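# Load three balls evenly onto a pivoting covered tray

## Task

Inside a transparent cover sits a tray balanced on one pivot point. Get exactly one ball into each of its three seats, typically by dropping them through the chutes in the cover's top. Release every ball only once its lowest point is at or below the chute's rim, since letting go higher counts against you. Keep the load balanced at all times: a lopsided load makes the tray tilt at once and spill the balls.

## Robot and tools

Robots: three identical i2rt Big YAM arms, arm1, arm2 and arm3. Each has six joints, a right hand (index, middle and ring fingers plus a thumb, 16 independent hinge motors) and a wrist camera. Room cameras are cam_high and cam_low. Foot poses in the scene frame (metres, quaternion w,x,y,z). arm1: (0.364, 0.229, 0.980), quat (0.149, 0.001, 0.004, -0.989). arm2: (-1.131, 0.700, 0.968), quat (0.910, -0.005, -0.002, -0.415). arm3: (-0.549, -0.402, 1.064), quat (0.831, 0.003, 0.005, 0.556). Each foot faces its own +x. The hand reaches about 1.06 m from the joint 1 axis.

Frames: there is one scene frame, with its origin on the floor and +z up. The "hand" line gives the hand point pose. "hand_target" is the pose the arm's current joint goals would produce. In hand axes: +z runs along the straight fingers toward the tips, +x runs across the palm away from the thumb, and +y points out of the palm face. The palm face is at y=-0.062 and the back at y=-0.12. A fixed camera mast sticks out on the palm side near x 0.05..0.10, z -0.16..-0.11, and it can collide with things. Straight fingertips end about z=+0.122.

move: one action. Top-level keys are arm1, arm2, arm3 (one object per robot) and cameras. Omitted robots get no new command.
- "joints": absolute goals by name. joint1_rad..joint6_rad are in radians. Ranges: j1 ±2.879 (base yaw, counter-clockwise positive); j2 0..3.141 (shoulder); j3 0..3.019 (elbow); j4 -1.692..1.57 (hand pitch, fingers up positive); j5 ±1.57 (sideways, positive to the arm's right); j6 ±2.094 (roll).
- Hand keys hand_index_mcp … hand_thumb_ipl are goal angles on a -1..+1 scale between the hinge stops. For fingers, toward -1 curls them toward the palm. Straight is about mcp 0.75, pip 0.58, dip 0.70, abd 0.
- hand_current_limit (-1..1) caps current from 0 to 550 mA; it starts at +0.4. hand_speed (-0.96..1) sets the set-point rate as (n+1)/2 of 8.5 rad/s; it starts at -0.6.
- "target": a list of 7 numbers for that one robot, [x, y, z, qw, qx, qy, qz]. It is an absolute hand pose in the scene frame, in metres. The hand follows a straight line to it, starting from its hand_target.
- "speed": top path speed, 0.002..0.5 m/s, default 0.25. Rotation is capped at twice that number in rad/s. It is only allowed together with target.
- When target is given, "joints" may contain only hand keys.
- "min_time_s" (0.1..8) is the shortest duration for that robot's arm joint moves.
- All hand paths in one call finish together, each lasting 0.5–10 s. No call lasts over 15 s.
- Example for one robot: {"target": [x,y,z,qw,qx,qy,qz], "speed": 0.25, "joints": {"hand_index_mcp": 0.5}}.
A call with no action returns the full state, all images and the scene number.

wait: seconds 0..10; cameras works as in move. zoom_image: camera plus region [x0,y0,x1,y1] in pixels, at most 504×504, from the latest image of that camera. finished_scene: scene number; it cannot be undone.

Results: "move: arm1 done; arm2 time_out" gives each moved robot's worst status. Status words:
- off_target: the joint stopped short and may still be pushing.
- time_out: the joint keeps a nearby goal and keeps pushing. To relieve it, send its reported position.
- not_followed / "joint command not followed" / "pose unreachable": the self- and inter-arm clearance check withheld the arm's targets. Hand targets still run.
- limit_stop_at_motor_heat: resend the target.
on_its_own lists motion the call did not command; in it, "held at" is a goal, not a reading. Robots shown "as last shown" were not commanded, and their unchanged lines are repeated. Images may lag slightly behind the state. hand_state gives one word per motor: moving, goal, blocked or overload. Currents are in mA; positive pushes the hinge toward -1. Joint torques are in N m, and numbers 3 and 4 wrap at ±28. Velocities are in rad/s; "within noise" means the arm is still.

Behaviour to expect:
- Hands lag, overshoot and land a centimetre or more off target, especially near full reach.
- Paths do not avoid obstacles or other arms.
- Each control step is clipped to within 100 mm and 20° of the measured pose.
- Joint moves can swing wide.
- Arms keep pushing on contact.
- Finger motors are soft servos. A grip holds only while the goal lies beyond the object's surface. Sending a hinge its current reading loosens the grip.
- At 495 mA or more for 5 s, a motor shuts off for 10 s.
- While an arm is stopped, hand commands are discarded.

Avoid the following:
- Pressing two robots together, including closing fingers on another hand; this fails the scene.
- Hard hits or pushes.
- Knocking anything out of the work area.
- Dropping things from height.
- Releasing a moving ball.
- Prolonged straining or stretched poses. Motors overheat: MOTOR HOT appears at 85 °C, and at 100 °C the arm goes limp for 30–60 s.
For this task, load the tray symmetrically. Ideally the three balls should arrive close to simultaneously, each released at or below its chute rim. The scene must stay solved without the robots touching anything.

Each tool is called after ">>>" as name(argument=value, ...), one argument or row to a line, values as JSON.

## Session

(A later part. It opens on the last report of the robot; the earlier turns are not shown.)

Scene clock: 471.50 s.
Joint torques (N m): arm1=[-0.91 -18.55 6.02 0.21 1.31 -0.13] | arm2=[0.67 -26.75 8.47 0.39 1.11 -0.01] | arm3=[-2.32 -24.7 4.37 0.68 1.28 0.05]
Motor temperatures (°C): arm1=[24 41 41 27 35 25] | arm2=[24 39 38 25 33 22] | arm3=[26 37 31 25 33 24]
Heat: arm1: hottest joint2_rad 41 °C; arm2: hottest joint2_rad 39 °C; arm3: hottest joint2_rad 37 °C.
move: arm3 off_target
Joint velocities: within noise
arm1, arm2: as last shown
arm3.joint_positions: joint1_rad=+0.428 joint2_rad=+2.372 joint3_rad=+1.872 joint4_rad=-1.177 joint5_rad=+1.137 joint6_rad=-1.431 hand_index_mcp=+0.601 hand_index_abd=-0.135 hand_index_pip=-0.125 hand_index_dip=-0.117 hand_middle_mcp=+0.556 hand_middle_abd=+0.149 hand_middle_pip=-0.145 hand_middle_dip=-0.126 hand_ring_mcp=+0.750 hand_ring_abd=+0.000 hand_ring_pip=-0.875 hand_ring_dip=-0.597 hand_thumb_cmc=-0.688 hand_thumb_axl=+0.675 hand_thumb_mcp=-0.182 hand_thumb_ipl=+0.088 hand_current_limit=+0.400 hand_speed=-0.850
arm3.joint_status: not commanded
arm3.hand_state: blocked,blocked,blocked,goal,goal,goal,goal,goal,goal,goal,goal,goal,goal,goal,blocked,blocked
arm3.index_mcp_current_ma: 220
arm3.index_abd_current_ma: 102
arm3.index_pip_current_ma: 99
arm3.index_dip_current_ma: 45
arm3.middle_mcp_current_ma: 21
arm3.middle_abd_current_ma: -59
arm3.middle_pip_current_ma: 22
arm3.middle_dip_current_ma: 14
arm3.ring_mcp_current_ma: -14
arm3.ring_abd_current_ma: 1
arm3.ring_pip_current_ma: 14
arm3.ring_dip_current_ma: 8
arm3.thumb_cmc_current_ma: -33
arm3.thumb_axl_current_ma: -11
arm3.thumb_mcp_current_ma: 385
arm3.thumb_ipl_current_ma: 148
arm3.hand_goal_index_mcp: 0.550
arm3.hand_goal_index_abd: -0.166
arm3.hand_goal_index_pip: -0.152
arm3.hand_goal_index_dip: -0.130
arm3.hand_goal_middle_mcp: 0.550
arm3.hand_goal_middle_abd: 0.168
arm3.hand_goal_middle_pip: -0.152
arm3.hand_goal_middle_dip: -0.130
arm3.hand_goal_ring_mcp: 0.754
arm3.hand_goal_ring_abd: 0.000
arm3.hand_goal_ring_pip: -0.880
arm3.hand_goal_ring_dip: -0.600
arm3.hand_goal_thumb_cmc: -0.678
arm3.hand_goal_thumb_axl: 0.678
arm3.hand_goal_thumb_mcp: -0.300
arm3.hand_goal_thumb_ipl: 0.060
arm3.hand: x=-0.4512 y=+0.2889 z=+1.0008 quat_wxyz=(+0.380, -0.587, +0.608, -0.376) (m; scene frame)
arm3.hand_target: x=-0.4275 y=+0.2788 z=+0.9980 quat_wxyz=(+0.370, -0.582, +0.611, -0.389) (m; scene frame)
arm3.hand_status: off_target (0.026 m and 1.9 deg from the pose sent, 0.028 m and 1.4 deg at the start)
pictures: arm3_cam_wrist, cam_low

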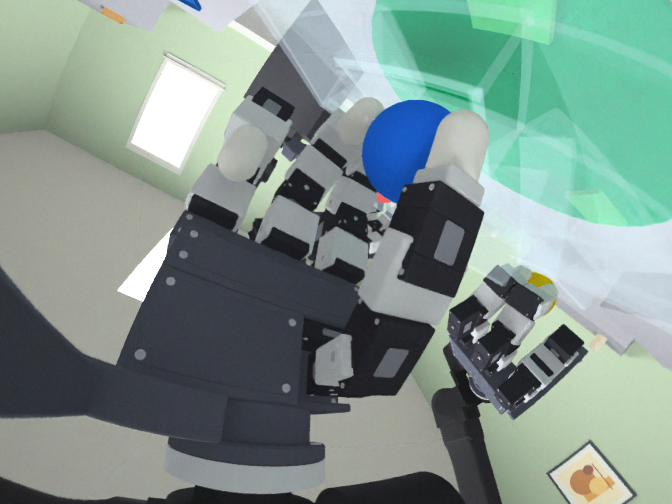

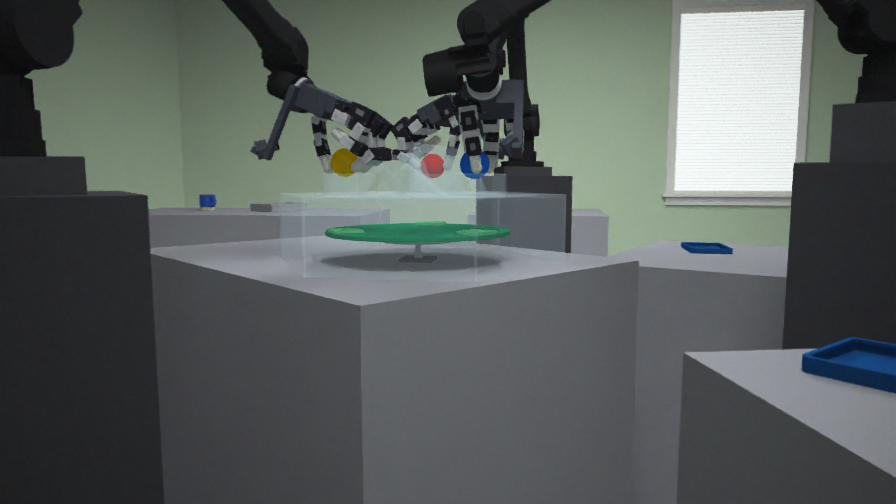

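>>> move(
  arm3={"target":[-0.436,0.282,1.013,0.3705,-0.5817,0.6108,-0.3890],"speed":0.04},
  cameras=["arm3_cam_wrist","cam_low"],
)

>>> zoom_image(
  camera="arm3_cam_wrist",
  region=[340, 0, 580, 200],
)

>>> zoom_image(
  camera="cam_low",
  region=[410, 90, 520, 200],
)

Scene clock: 484.13 s.
Joint torques (N m): arm1=[-0.67 -18.55 6.05 0.21 1.3 -0.15] | arm2=[0.67 -26.75 8.51 0.42 1.11 -0.01] | arm3=[-1.38 -25.11 6.28 -0.57 1.28 0.11]
Motor temperatures (°C): arm1=[24 42 41 27 35 25] | arm2=[24 39 38 25 33 22] | arm3=[26 38 31 25 33 24]
Heat: arm1: hottest joint2_rad 42 °C; arm2: hottest joint2_rad 39 °C; arm3: hottest joint2_rad 38 °C.
move: arm3 off_target
Joint velocities: within noise
arm1, arm2: as last shown
arm3.joint_positions: joint1_rad=+0.428 joint2_rad=+2.371 joint3_rad=+1.872 joint4_rad=-1.212 joint5_rad=+1.135 joint6_rad=-1.407 hand_index_mcp=+0.601 hand_index_abd=-0.135 hand_index_pip=-0.121 hand_index_dip=-0.114 hand_middle_mcp=+0.549 hand_middle_abd=+0.149 hand_middle_pip=-0.148 hand_middle_dip=-0.126 hand_ring_mcp=+0.750 hand_ring_abd=+0.000 hand_ring_pip=-0.875 hand_ring_dip=-0.597 hand_thumb_cmc=-0.660 hand_thumb_axl=+0.686 hand_thumb_mcp=-0.180 hand_thumb_ipl=+0.090 hand_current_limit=+0.400 hand_speed=-0.850
arm3.joint_status: not commanded
arm3.hand_state: blocked,blocked,blocked,goal,goal,goal,goal,goal,goal,goal,goal,goal,goal,goal,blocked,blocked
arm3.index_mcp_current_ma: 220
arm3.index_abd_current_ma: 102
arm3.index_pip_current_ma: 118
arm3.index_dip_current_ma: 54
arm3.middle_mcp_current_ma: -1
arm3.middle_abd_current_ma: -59
arm3.middle_pip_current_ma: 13
arm3.middle_dip_current_ma: 14
arm3.ring_mcp_current_ma: -14
arm3.ring_abd_current_ma: 1
arm3.ring_pip_current_ma: 14
arm3.ring_dip_current_ma: 8
arm3.thumb_cmc_current_ma: 63
arm3.thumb_axl_current_ma: 32
arm3.thumb_mcp_current_ma: 385
arm3.thumb_ipl_current_ma: 156
arm3.hand_goal_index_mcp: 0.550
arm3.hand_goal_index_abd: -0.166
arm3.hand_goal_index_pip: -0.152
arm3.hand_goal_index_dip: -0.130
arm3.hand_goal_middle_mcp: 0.550
arm3.hand_goal_middle_abd: 0.168
arm3.hand_goal_middle_pip: -0.152
arm3.hand_goal_middle_dip: -0.130
arm3.hand_goal_ring_mcp: 0.754
arm3.hand_goal_ring_abd: 0.000
arm3.hand_goal_ring_pip: -0.880
arm3.hand_goal_ring_dip: -0.600
arm3.hand_goal_thumb_cmc: -0.678
arm3.hand_goal_thumb_axl: 0.678
arm3.hand_goal_thumb_mcp: -0.300
arm3.hand_goal_thumb_ipl: 0.060
arm3.hand: x=-0.4509 y=+0.2835 z=+1.0019 quat_wxyz=(+0.374, -0.586, +0.608, -0.382) (m; scene frame)
arm3.hand_target: x=-0.4361 y=+0.2820 z=+1.0130 quat_wxyz=(+0.371, -0.582, +0.611, -0.389) (m; scene frame)
arm3.hand_status: off_target (0.019 m and 1.1 deg from the pose sent, 0.021 m and 1.9 deg at the start)
pictures: arm3_cam_wrist, cam_low

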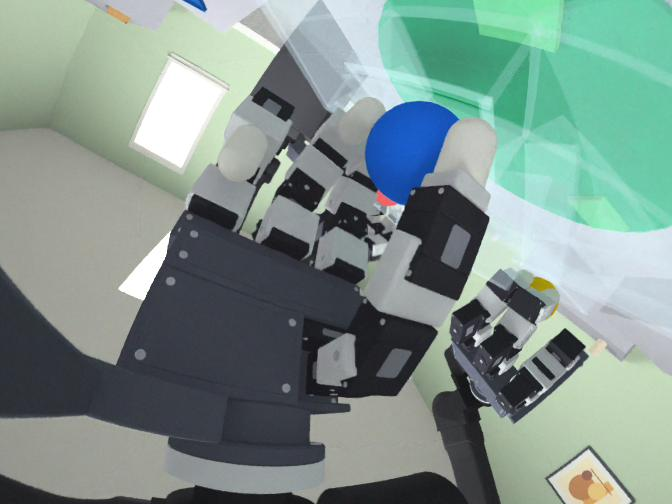

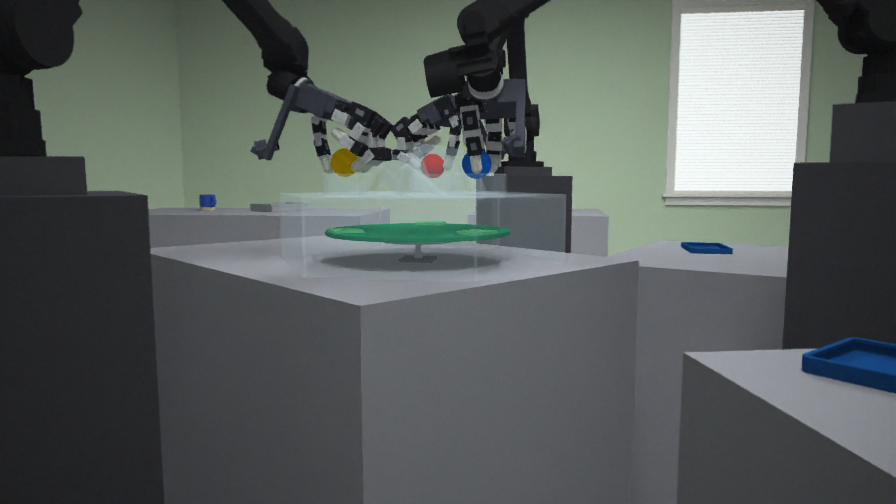

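Scaled by 2.100 from the camera's 672x504 image, which has a finer 960x720 frame.

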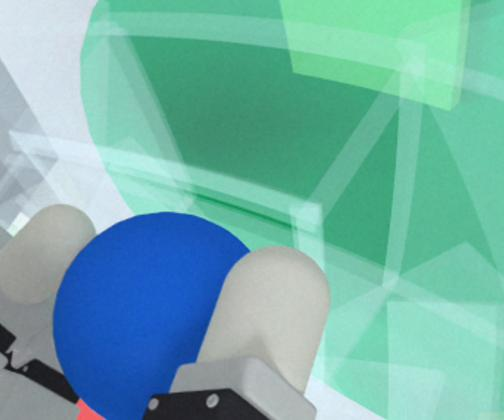

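Scaled by 4.582.

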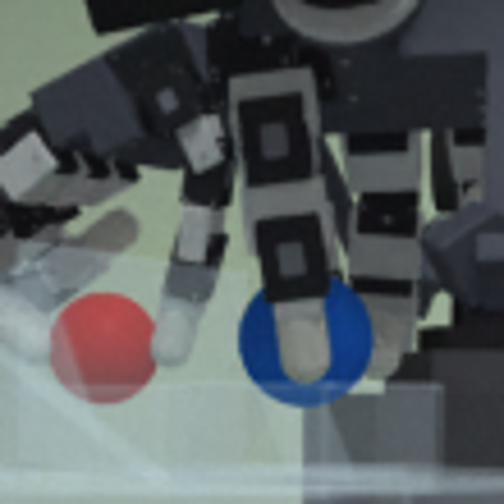

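>>> move(
  arm3={"target":[-0.438,0.286,1.030,0.3705,-0.5817,0.6108,-0.3890],"speed":0.05},
  cameras=["arm3_cam_wrist","cam_low"],
)

>>> zoom_image(
  camera="arm3_cam_wrist",
  region=[340, 0, 580, 200],
)

>>> zoom_image(
  camera="cam_low",
  region=[410, 90, 520, 200],
)

Scene clock: 490.23 s.
Joint torques (N m): arm1=[-0.85 -18.73 6.06 0.12 1.31 -0.14] | arm2=[0.73 -26.7 8.5 0.4 1.11 -0.01] | arm3=[-0.67 -26.11 7.97 -0.47 1.2 0.12]
Motor temperatures (°C): arm1=[24 42 41 27 35 25] | arm2=[24 39 38 25 33 22] | arm3=[26 39 31 25 33 24]
Heat: arm1: hottest joint2_rad 42 °C; arm2: hottest joint2_rad 39 °C; arm3: hottest joint2_rad 39 °C.
move: arm3 off_target
Joint velocities: within noise
arm1, arm2: as last shown
arm3.joint_positions: joint1_rad=+0.420 joint2_rad=+2.370 joint3_rad=+1.872 joint4_rad=-1.260 joint5_rad=+1.137 joint6_rad=-1.404 hand_index_mcp=+0.599 hand_index_abd=-0.135 hand_index_pip=-0.118 hand_index_dip=-0.113 hand_middle_mcp=+0.551 hand_middle_abd=+0.149 hand_middle_pip=-0.148 hand_middle_dip=-0.126 hand_ring_mcp=+0.749 hand_ring_abd=+0.000 hand_ring_pip=-0.875 hand_ring_dip=-0.597 hand_thumb_cmc=-0.669 hand_thumb_axl=+0.685 hand_thumb_mcp=-0.180 hand_thumb_ipl=+0.090 hand_current_limit=+0.400 hand_speed=-0.850
arm3.joint_status: not commanded
arm3.hand_state: blocked,blocked,blocked,goal,goal,goal,goal,goal,goal,goal,goal,goal,goal,goal,blocked,blocked
arm3.index_mcp_current_ma: 211
arm3.index_abd_current_ma: 102
arm3.index_pip_current_ma: 130
arm3.index_dip_current_ma: 58
arm3.middle_mcp_current_ma: 4
arm3.middle_abd_current_ma: -59
arm3.middle_pip_current_ma: 13
arm3.middle_dip_current_ma: 13
arm3.ring_mcp_current_ma: -15
arm3.ring_abd_current_ma: 1
arm3.ring_pip_current_ma: 14
arm3.ring_dip_current_ma: 8
arm3.thumb_cmc_current_ma: 29
arm3.thumb_axl_current_ma: 27
arm3.thumb_mcp_current_ma: 385
arm3.thumb_ipl_current_ma: 156
arm3.hand_goal_index_mcp: 0.550
arm3.hand_goal_index_abd: -0.166
arm3.hand_goal_index_pip: -0.152
arm3.hand_goal_index_dip: -0.130
arm3.hand_goal_middle_mcp: 0.550
arm3.hand_goal_middle_abd: 0.168
arm3.hand_goal_middle_pip: -0.152
arm3.hand_goal_middle_dip: -0.130
arm3.hand_goal_ring_mcp: 0.754
arm3.hand_goal_ring_abd: 0.000
arm3.hand_goal_ring_pip: -0.880
arm3.hand_goal_ring_dip: -0.600
arm3.hand_goal_thumb_cmc: -0.678
arm3.hand_goal_thumb_axl: 0.678
arm3.hand_goal_thumb_mcp: -0.300
arm3.hand_goal_thumb_ipl: 0.060
arm3.hand: x=-0.4454 y=+0.2722 z=+1.0024 quat_wxyz=(+0.360, -0.592, +0.601, -0.398) (m; scene frame)
arm3.hand_target: x=-0.4380 y=+0.2852 z=+1.0300 quat_wxyz=(+0.371, -0.582, +0.611, -0.389) (m; scene frame)
arm3.hand_status: off_target (0.032 m and 2.3 deg from the pose sent, 0.031 m and 1.1 deg at the start)
pictures: arm3_cam_wrist, cam_low

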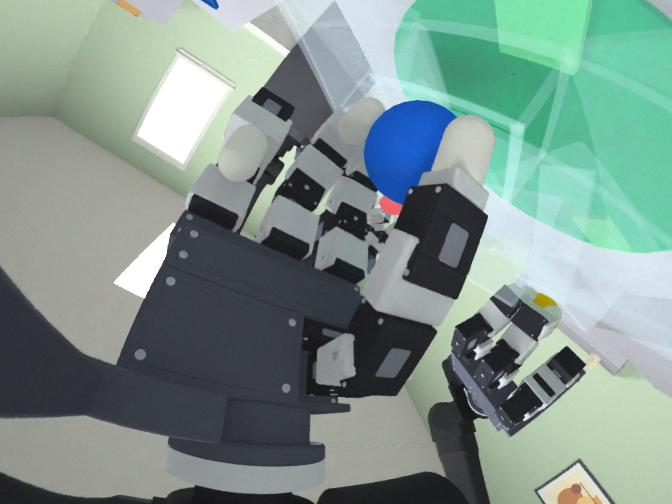

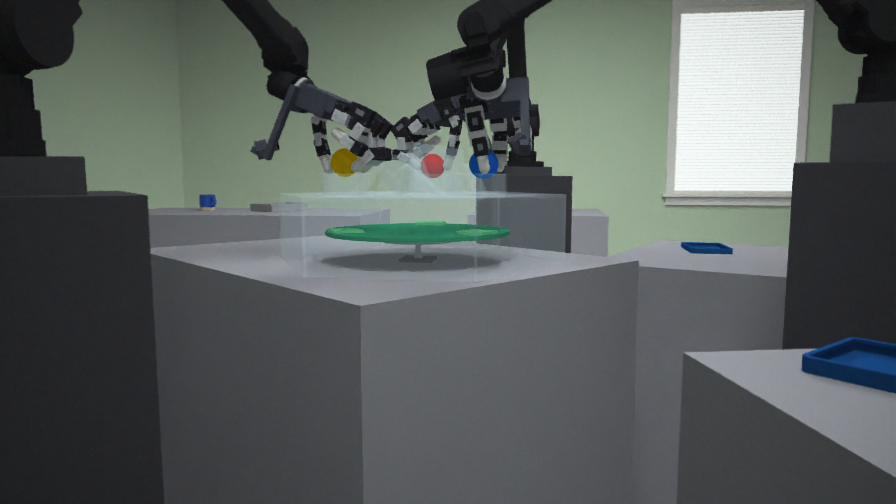

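Scaled by 2.100 from the camera's 672x504 image, which has a finer 960x720 frame.

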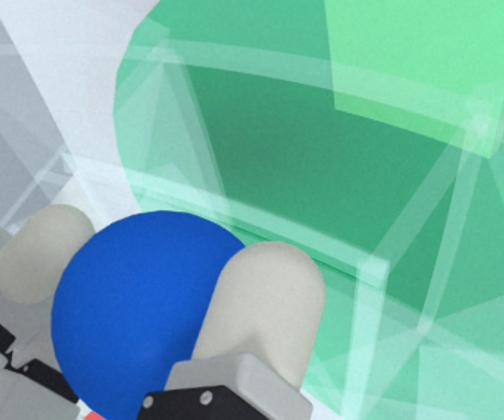

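Scaled by 4.582.

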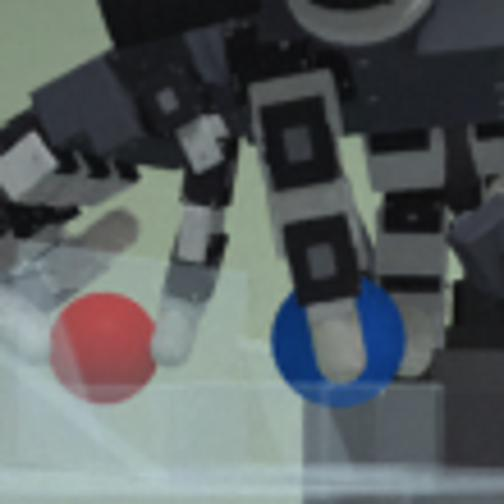

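>>> move(
  arm3={"target":[-0.444,0.290,1.050,0.3705,-0.5817,0.6108,-0.3890],"speed":0.08},
)

>>> move(
  arm3={"target":[-0.445,0.286,1.010,0.3705,-0.5817,0.6108,-0.3890],"speed":0.06},
  cameras=["arm3_cam_wrist","cam_low"],
)

>>> zoom_image(
  camera="arm3_cam_wrist",
  region=[340, 0, 580, 200],
)

>>> zoom_image(
  camera="cam_low",
  region=[410, 90, 520, 200],
)

Scene clock: 498.23 s.
Joint torques (N m): arm1=[-0.79 -18.67 6.02 0.17 1.3 -0.16] | arm2=[0.73 -26.75 8.47 0.39 1.11 0] | arm3=[-0.03 -27.16 9.42 -0.43 1.1 0.21]
Motor temperatures (°C): arm1=[24 42 41 27 35 25] | arm2=[24 39 38 25 33 22] | arm3=[26 39 32 25 33 24]
Heat: arm1: hottest joint2_rad 42 °C; arm2: hottest joint2_rad 39 °C; arm3: hottest joint2_rad 39 °C.
move: arm3 off_target
Joint velocities: within noise
arm1, arm2: as last shown
arm3.joint_positions: joint1_rad=+0.420 joint2_rad=+2.368 joint3_rad=+1.881 joint4_rad=-1.328 joint5_rad=+1.137 joint6_rad=-1.396 hand_index_mcp=+0.599 hand_index_abd=-0.135 hand_index_pip=-0.118 hand_index_dip=-0.113 hand_middle_mcp=+0.552 hand_middle_abd=+0.149 hand_middle_pip=-0.148 hand_middle_dip=-0.126 hand_ring_mcp=+0.749 hand_ring_abd=+0.000 hand_ring_pip=-0.875 hand_ring_dip=-0.597 hand_thumb_cmc=-0.670 hand_thumb_axl=+0.685 hand_thumb_mcp=-0.180 hand_thumb_ipl=+0.090 hand_current_limit=+0.400 hand_speed=-0.850
arm3.joint_status: not commanded
arm3.hand_state: blocked,blocked,blocked,goal,goal,goal,goal,goal,goal,goal,goal,goal,goal,goal,blocked,blocked
arm3.index_mcp_current_ma: 211
arm3.index_abd_current_ma: 102
arm3.index_pip_current_ma: 130
arm3.index_dip_current_ma: 58
arm3.middle_mcp_current_ma: 6
arm3.middle_abd_current_ma: -59
arm3.middle_pip_current_ma: 13
arm3.middle_dip_current_ma: 13
arm3.ring_mcp_current_ma: -15
arm3.ring_abd_current_ma: 1
arm3.ring_pip_current_ma: 14
arm3.ring_dip_current_ma: 8
arm3.thumb_cmc_current_ma: 24
arm3.thumb_axl_current_ma: 26
arm3.thumb_mcp_current_ma: 385
arm3.thumb_ipl_current_ma: 156
arm3.hand_goal_index_mcp: 0.550
arm3.hand_goal_index_abd: -0.166
arm3.hand_goal_index_pip: -0.152
arm3.hand_goal_index_dip: -0.130
arm3.hand_goal_middle_mcp: 0.550
arm3.hand_goal_middle_abd: 0.168
arm3.hand_goal_middle_pip: -0.152
arm3.hand_goal_middle_dip: -0.130
arm3.hand_goal_ring_mcp: 0.754
arm3.hand_goal_ring_abd: 0.000
arm3.hand_goal_ring_pip: -0.880
arm3.hand_goal_ring_dip: -0.600
arm3.hand_goal_thumb_cmc: -0.678
arm3.hand_goal_thumb_axl: 0.678
arm3.hand_goal_thumb_mcp: -0.300
arm3.hand_goal_thumb_ipl: 0.060
arm3.hand: x=-0.4446 y=+0.2619 z=+1.0077 quat_wxyz=(+0.346, -0.599, +0.592, -0.414) (m; scene frame)
arm3.hand_target: x=-0.4440 y=+0.2875 z=+1.0506 quat_wxyz=(+0.371, -0.582, +0.611, -0.389) (m; scene frame)
arm3.hand_status: off_target (0.051 m and 5.0 deg from the pose sent, 0.051 m and 2.3 deg at the start)
pictures: none

Scene clock: 499.47 s.
Joint torques (N m): arm1=[-0.73 -18.55 6.06 0.2 1.3 -0.14] | arm2=[0.73 -26.75 8.5 0.4 1.12 -0.01] | arm3=[0.03 -23 7.64 0.59 1.16 0.25]
Motor temperatures (°C): arm1=[24 42 41 27 35 25] | arm2=[24 39 38 25 33 22] | arm3=[26 39 32 25 33 24]
Heat: arm1: hottest joint2_rad 42 °C; arm2: hottest joint2_rad 39 °C; arm3: hottest joint2_rad 39 °C.
move: arm3 off_target
Joint velocities: within noise
arm1, arm2: as last shown
arm3.joint_positions: joint1_rad=+0.420 joint2_rad=+2.368 joint3_rad=+1.881 joint4_rad=-1.279 joint5_rad=+1.136 joint6_rad=-1.394 hand_index_mcp=+0.599 hand_index_abd=-0.135 hand_index_pip=-0.118 hand_index_dip=-0.113 hand_middle_mcp=+0.552 hand_middle_abd=+0.149 hand_middle_pip=-0.148 hand_middle_dip=-0.126 hand_ring_mcp=+0.749 hand_ring_abd=+0.000 hand_ring_pip=-0.875 hand_ring_dip=-0.597 hand_thumb_cmc=-0.670 hand_thumb_axl=+0.685 hand_thumb_mcp=-0.180 hand_thumb_ipl=+0.090 hand_current_limit=+0.400 hand_speed=-0.850
arm3.joint_status: not commanded
arm3.hand_state: blocked,blocked,blocked,goal,goal,goal,goal,goal,goal,goal,goal,goal,goal,goal,blocked,blocked
arm3.index_mcp_current_ma: 211
arm3.index_abd_current_ma: 102
arm3.index_pip_current_ma: 130
arm3.index_dip_current_ma: 58
arm3.middle_mcp_current_ma: 6
arm3.middle_abd_current_ma: -59
arm3.middle_pip_current_ma: 13
arm3.middle_dip_current_ma: 13
arm3.ring_mcp_current_ma: -15
arm3.ring_abd_current_ma: 1
arm3.ring_pip_current_ma: 14
arm3.ring_dip_current_ma: 8
arm3.thumb_cmc_current_ma: 24
arm3.thumb_axl_current_ma: 26
arm3.thumb_mcp_current_ma: 385
arm3.thumb_ipl_current_ma: 156
arm3.hand_goal_index_mcp: 0.550
arm3.hand_goal_index_abd: -0.166
arm3.hand_goal_index_pip: -0.152
arm3.hand_goal_index_dip: -0.130
arm3.hand_goal_middle_mcp: 0.550
arm3.hand_goal_middle_abd: 0.168
arm3.hand_goal_middle_pip: -0.152
arm3.hand_goal_middle_dip: -0.130
arm3.hand_goal_ring_mcp: 0.754
arm3.hand_goal_ring_abd: 0.000
arm3.hand_goal_ring_pip: -0.880
arm3.hand_goal_ring_dip: -0.600
arm3.hand_goal_thumb_cmc: -0.678
arm3.hand_goal_thumb_axl: 0.678
arm3.hand_goal_thumb_mcp: -0.300
arm3.hand_goal_thumb_ipl: 0.060
arm3.hand: x=-0.4451 y=+0.2730 z=+1.0073 quat_wxyz=(+0.360, -0.590, +0.603, -0.398) (m; scene frame)
arm3.hand_target: x=-0.4450 y=+0.2857 z=+1.0104 quat_wxyz=(+0.371, -0.582, +0.611, -0.389) (m; scene frame)
arm3.hand_status: off_target (0.013 m and 2.1 deg from the pose sent, 0.024 m and 5.0 deg at the start)
pictures: arm3_cam_wrist, cam_low

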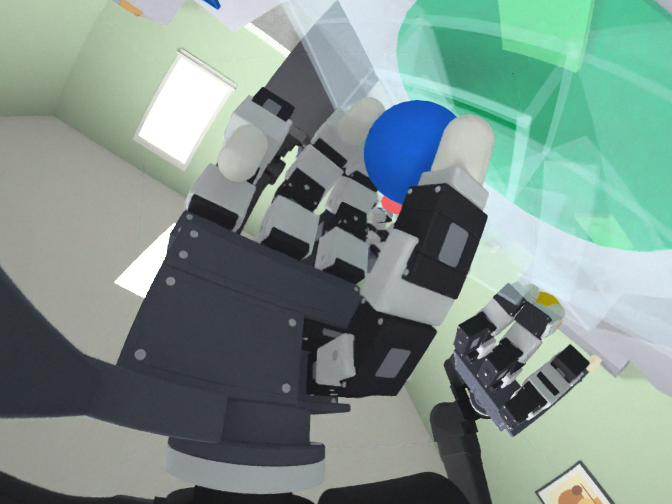

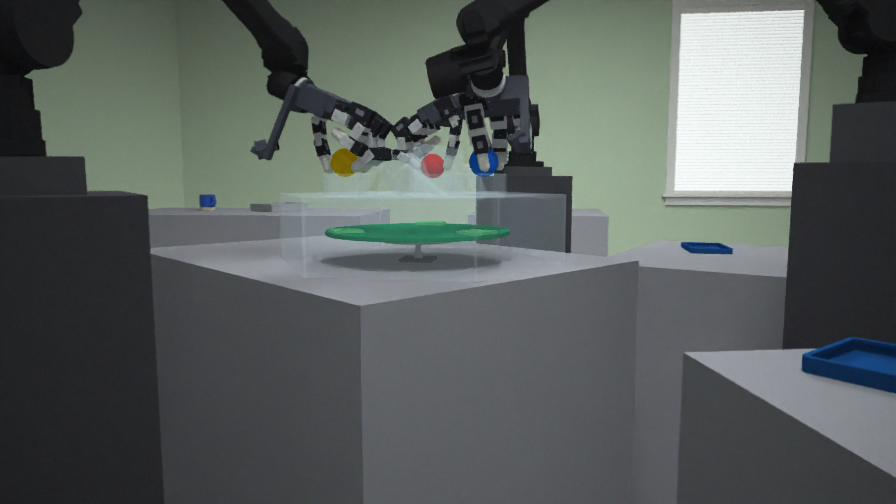

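Scaled by 2.100 from the camera's 672x504 image, which has a finer 960x720 frame.

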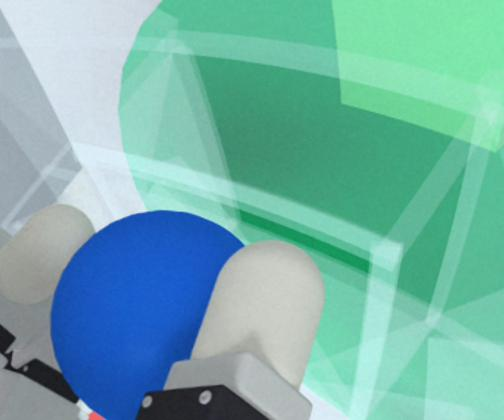

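Scaled by 4.582.

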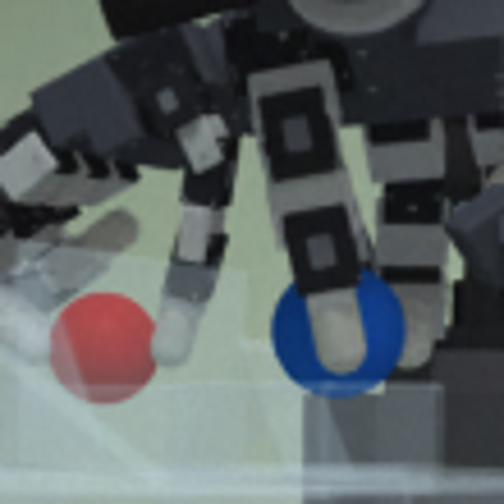

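>>> move(
  arm3={"target":[-0.445,0.301,1.012,0.3705,-0.5817,0.6108,-0.3890],"speed":0.06},
  cameras=["arm3_cam_wrist","cam_low"],
)

>>> zoom_image(
  camera="arm3_cam_wrist",
  region=[340, 0, 580, 200],
)

>>> zoom_image(
  camera="cam_low",
  region=[410, 90, 520, 200],
)

Scene clock: 514.27 s.
Joint torques (N m): arm1=[-0.73 -18.61 6.09 0.14 1.29 -0.15] | arm2=[0.67 -26.81 8.53 0.42 1.11 -0.01] | arm3=[-0.03 -23 9.73 -0.18 1.16 0.2]
Motor temperatures (°C): arm1=[24 42 41 27 35 25] | arm2=[24 40 38 25 33 22] | arm3=[26 38 32 25 33 24]
Heat: arm1: hottest joint2_rad 42 °C; arm2: hottest joint2_rad 40 °C; arm3: hottest joint2_rad 38 °C.
move: arm3 off_target
Joint velocities: within noise
arm1.joint_positions: joint1_rad=-0.425 joint2_rad=+2.098 joint3_rad=+1.576 joint4_rad=-1.199 joint5_rad=+1.117 joint6_rad=-1.424 hand_index_mcp=+0.583 hand_index_abd=-0.138 hand_index_pip=-0.141 hand_index_dip=-0.126 hand_middle_mcp=+0.619 hand_middle_abd=+0.144 hand_middle_pip=-0.128 hand_middle_dip=-0.119 hand_ring_mcp=+0.751 hand_ring_abd=+0.001 hand_ring_pip=-0.876 hand_ring_dip=-0.598 hand_thumb_cmc=-0.670 hand_thumb_axl=+0.681 hand_thumb_mcp=-0.183 hand_thumb_ipl=+0.087 hand_current_limit=+0.400 hand_speed=-0.850
arm1.joint_status: not commanded
arm1.hand_state: blocked,blocked,goal,goal,blocked,blocked,blocked,goal,goal,goal,goal,goal,goal,goal,blocked,blocked
arm1.index_mcp_current_ma: 101
arm1.index_abd_current_ma: 65
arm1.index_pip_current_ma: 23
arm1.index_dip_current_ma: 7
arm1.middle_mcp_current_ma: 253
arm1.middle_abd_current_ma: -52
arm1.middle_pip_current_ma: 61
arm1.middle_dip_current_ma: 23
arm1.ring_mcp_current_ma: -6
arm1.ring_abd_current_ma: 1
arm1.ring_pip_current_ma: 7
arm1.ring_dip_current_ma: 3
arm1.thumb_cmc_current_ma: 16
arm1.thumb_axl_current_ma: 6
arm1.thumb_mcp_current_ma: 385
arm1.thumb_ipl_current_ma: 106
arm1.hand_goal_index_mcp: 0.550
arm1.hand_goal_index_abd: -0.166
arm1.hand_goal_index_pip: -0.152
arm1.hand_goal_index_dip: -0.130
arm1.hand_goal_middle_mcp: 0.550
arm1.hand_goal_middle_abd: 0.168
arm1.hand_goal_middle_pip: -0.152
arm1.hand_goal_middle_dip: -0.130
arm1.hand_goal_ring_mcp: 0.754
arm1.hand_goal_ring_abd: 0.000
arm1.hand_goal_ring_pip: -0.880
arm1.hand_goal_ring_dip: -0.600
arm1.hand_goal_thumb_cmc: -0.678
arm1.hand_goal_thumb_axl: 0.678
arm1.hand_goal_thumb_mcp: -0.300
arm1.hand_goal_thumb_ipl: 0.060
arm1.hand: x=-0.2198 y=+0.4242 z=+0.9880 quat_wxyz=(-0.532, +0.841, -0.075, +0.058) (m; scene frame)
arm1.hand_target: x=-0.2219 y=+0.4300 z=+0.9979 quat_wxyz=(-0.535, +0.840, -0.081, +0.052) (m; scene frame)
arm1.hand_status: not commanded
arm2: as last shown
arm3.joint_positions: joint1_rad=+0.420 joint2_rad=+2.399 joint3_rad=+1.923 joint4_rad=-1.292 joint5_rad=+1.136 joint6_rad=-1.394 hand_index_mcp=+0.599 hand_index_abd=-0.136 hand_index_pip=-0.118 hand_index_dip=-0.117 hand_middle_mcp=+0.553 hand_middle_abd=+0.149 hand_middle_pip=-0.148 hand_middle_dip=-0.128 hand_ring_mcp=+0.749 hand_ring_abd=+0.000 hand_ring_pip=-0.875 hand_ring_dip=-0.597 hand_thumb_cmc=-0.672 hand_thumb_axl=+0.684 hand_thumb_mcp=-0.180 hand_thumb_ipl=+0.090 hand_current_limit=+0.400 hand_speed=-0.850
arm3.joint_status: not commanded
arm3.hand_state: blocked,blocked,blocked,goal,goal,goal,goal,goal,goal,goal,goal,goal,goal,goal,blocked,blocked
arm3.index_mcp_current_ma: 211
arm3.index_abd_current_ma: 99
arm3.index_pip_current_ma: 130
arm3.index_dip_current_ma: 46
arm3.middle_mcp_current_ma: 10
arm3.middle_abd_current_ma: -59
arm3.middle_pip_current_ma: 12
arm3.middle_dip_current_ma: 4
arm3.ring_mcp_current_ma: -15
arm3.ring_abd_current_ma: 1
arm3.ring_pip_current_ma: 14
arm3.ring_dip_current_ma: 8
arm3.thumb_cmc_current_ma: 18
arm3.thumb_axl_current_ma: 23
arm3.thumb_mcp_current_ma: 385
arm3.thumb_ipl_current_ma: 156
arm3.hand_goal_index_mcp: 0.550
arm3.hand_goal_index_abd: -0.166
arm3.hand_goal_index_pip: -0.152
arm3.hand_goal_index_dip: -0.130
arm3.hand_goal_middle_mcp: 0.550
arm3.hand_goal_middle_abd: 0.168
arm3.hand_goal_middle_pip: -0.152
arm3.hand_goal_middle_dip: -0.130
arm3.hand_goal_ring_mcp: 0.754
arm3.hand_goal_ring_abd: 0.000
arm3.hand_goal_ring_pip: -0.880
arm3.hand_goal_ring_dip: -0.600
arm3.hand_goal_thumb_cmc: -0.678
arm3.hand_goal_thumb_axl: 0.678
arm3.hand_goal_thumb_mcp: -0.300
arm3.hand_goal_thumb_ipl: 0.060
arm3.hand: x=-0.4454 y=+0.2812 z=+1.0011 quat_wxyz=(+0.359, -0.591, +0.603, -0.399) (m; scene frame)
arm3.hand_target: x=-0.4450 y=+0.2999 z=+1.0126 quat_wxyz=(+0.371, -0.582, +0.611, -0.388) (m; scene frame)
arm3.hand_status: off_target (0.023 m and 2.2 deg from the pose sent, 0.029 m and 2.1 deg at the start)
pictures: arm3_cam_wrist, cam_low

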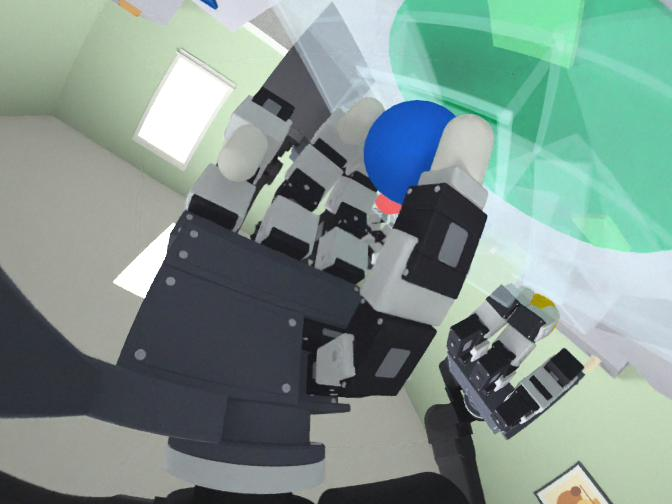

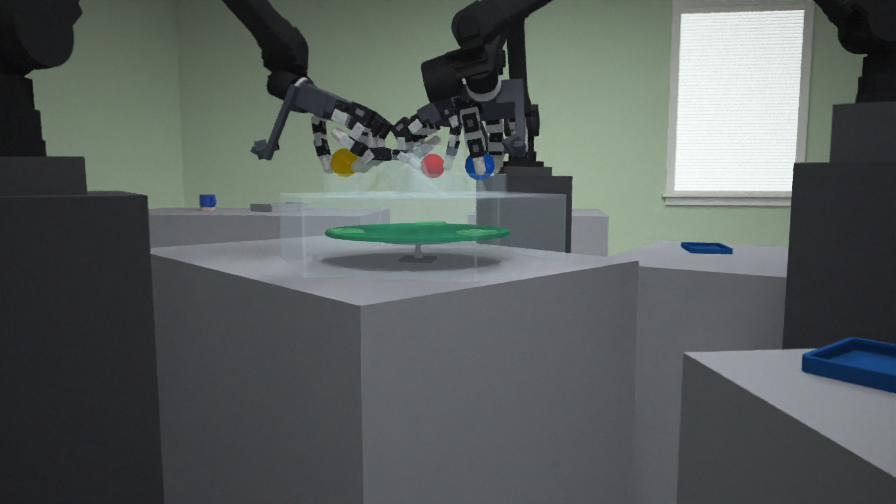

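Scaled by 2.100 from the camera's 672x504 image, which has a finer 960x720 frame.

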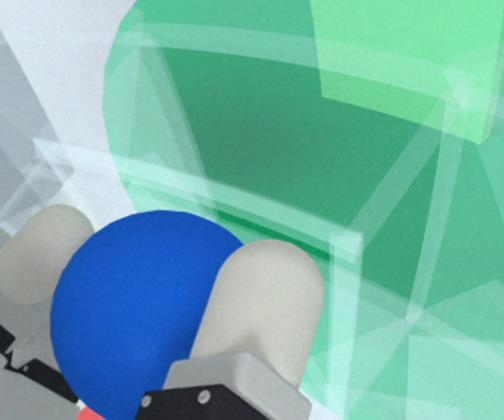

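Scaled by 4.582.

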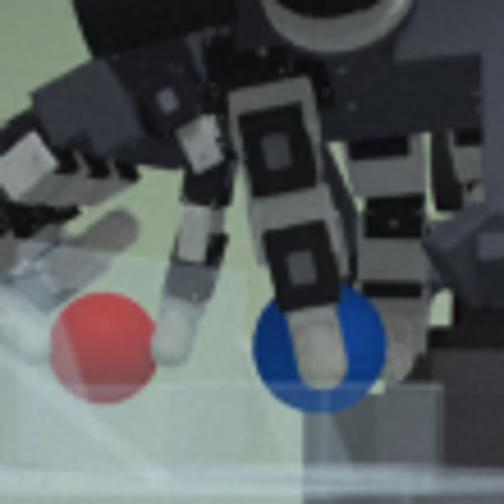

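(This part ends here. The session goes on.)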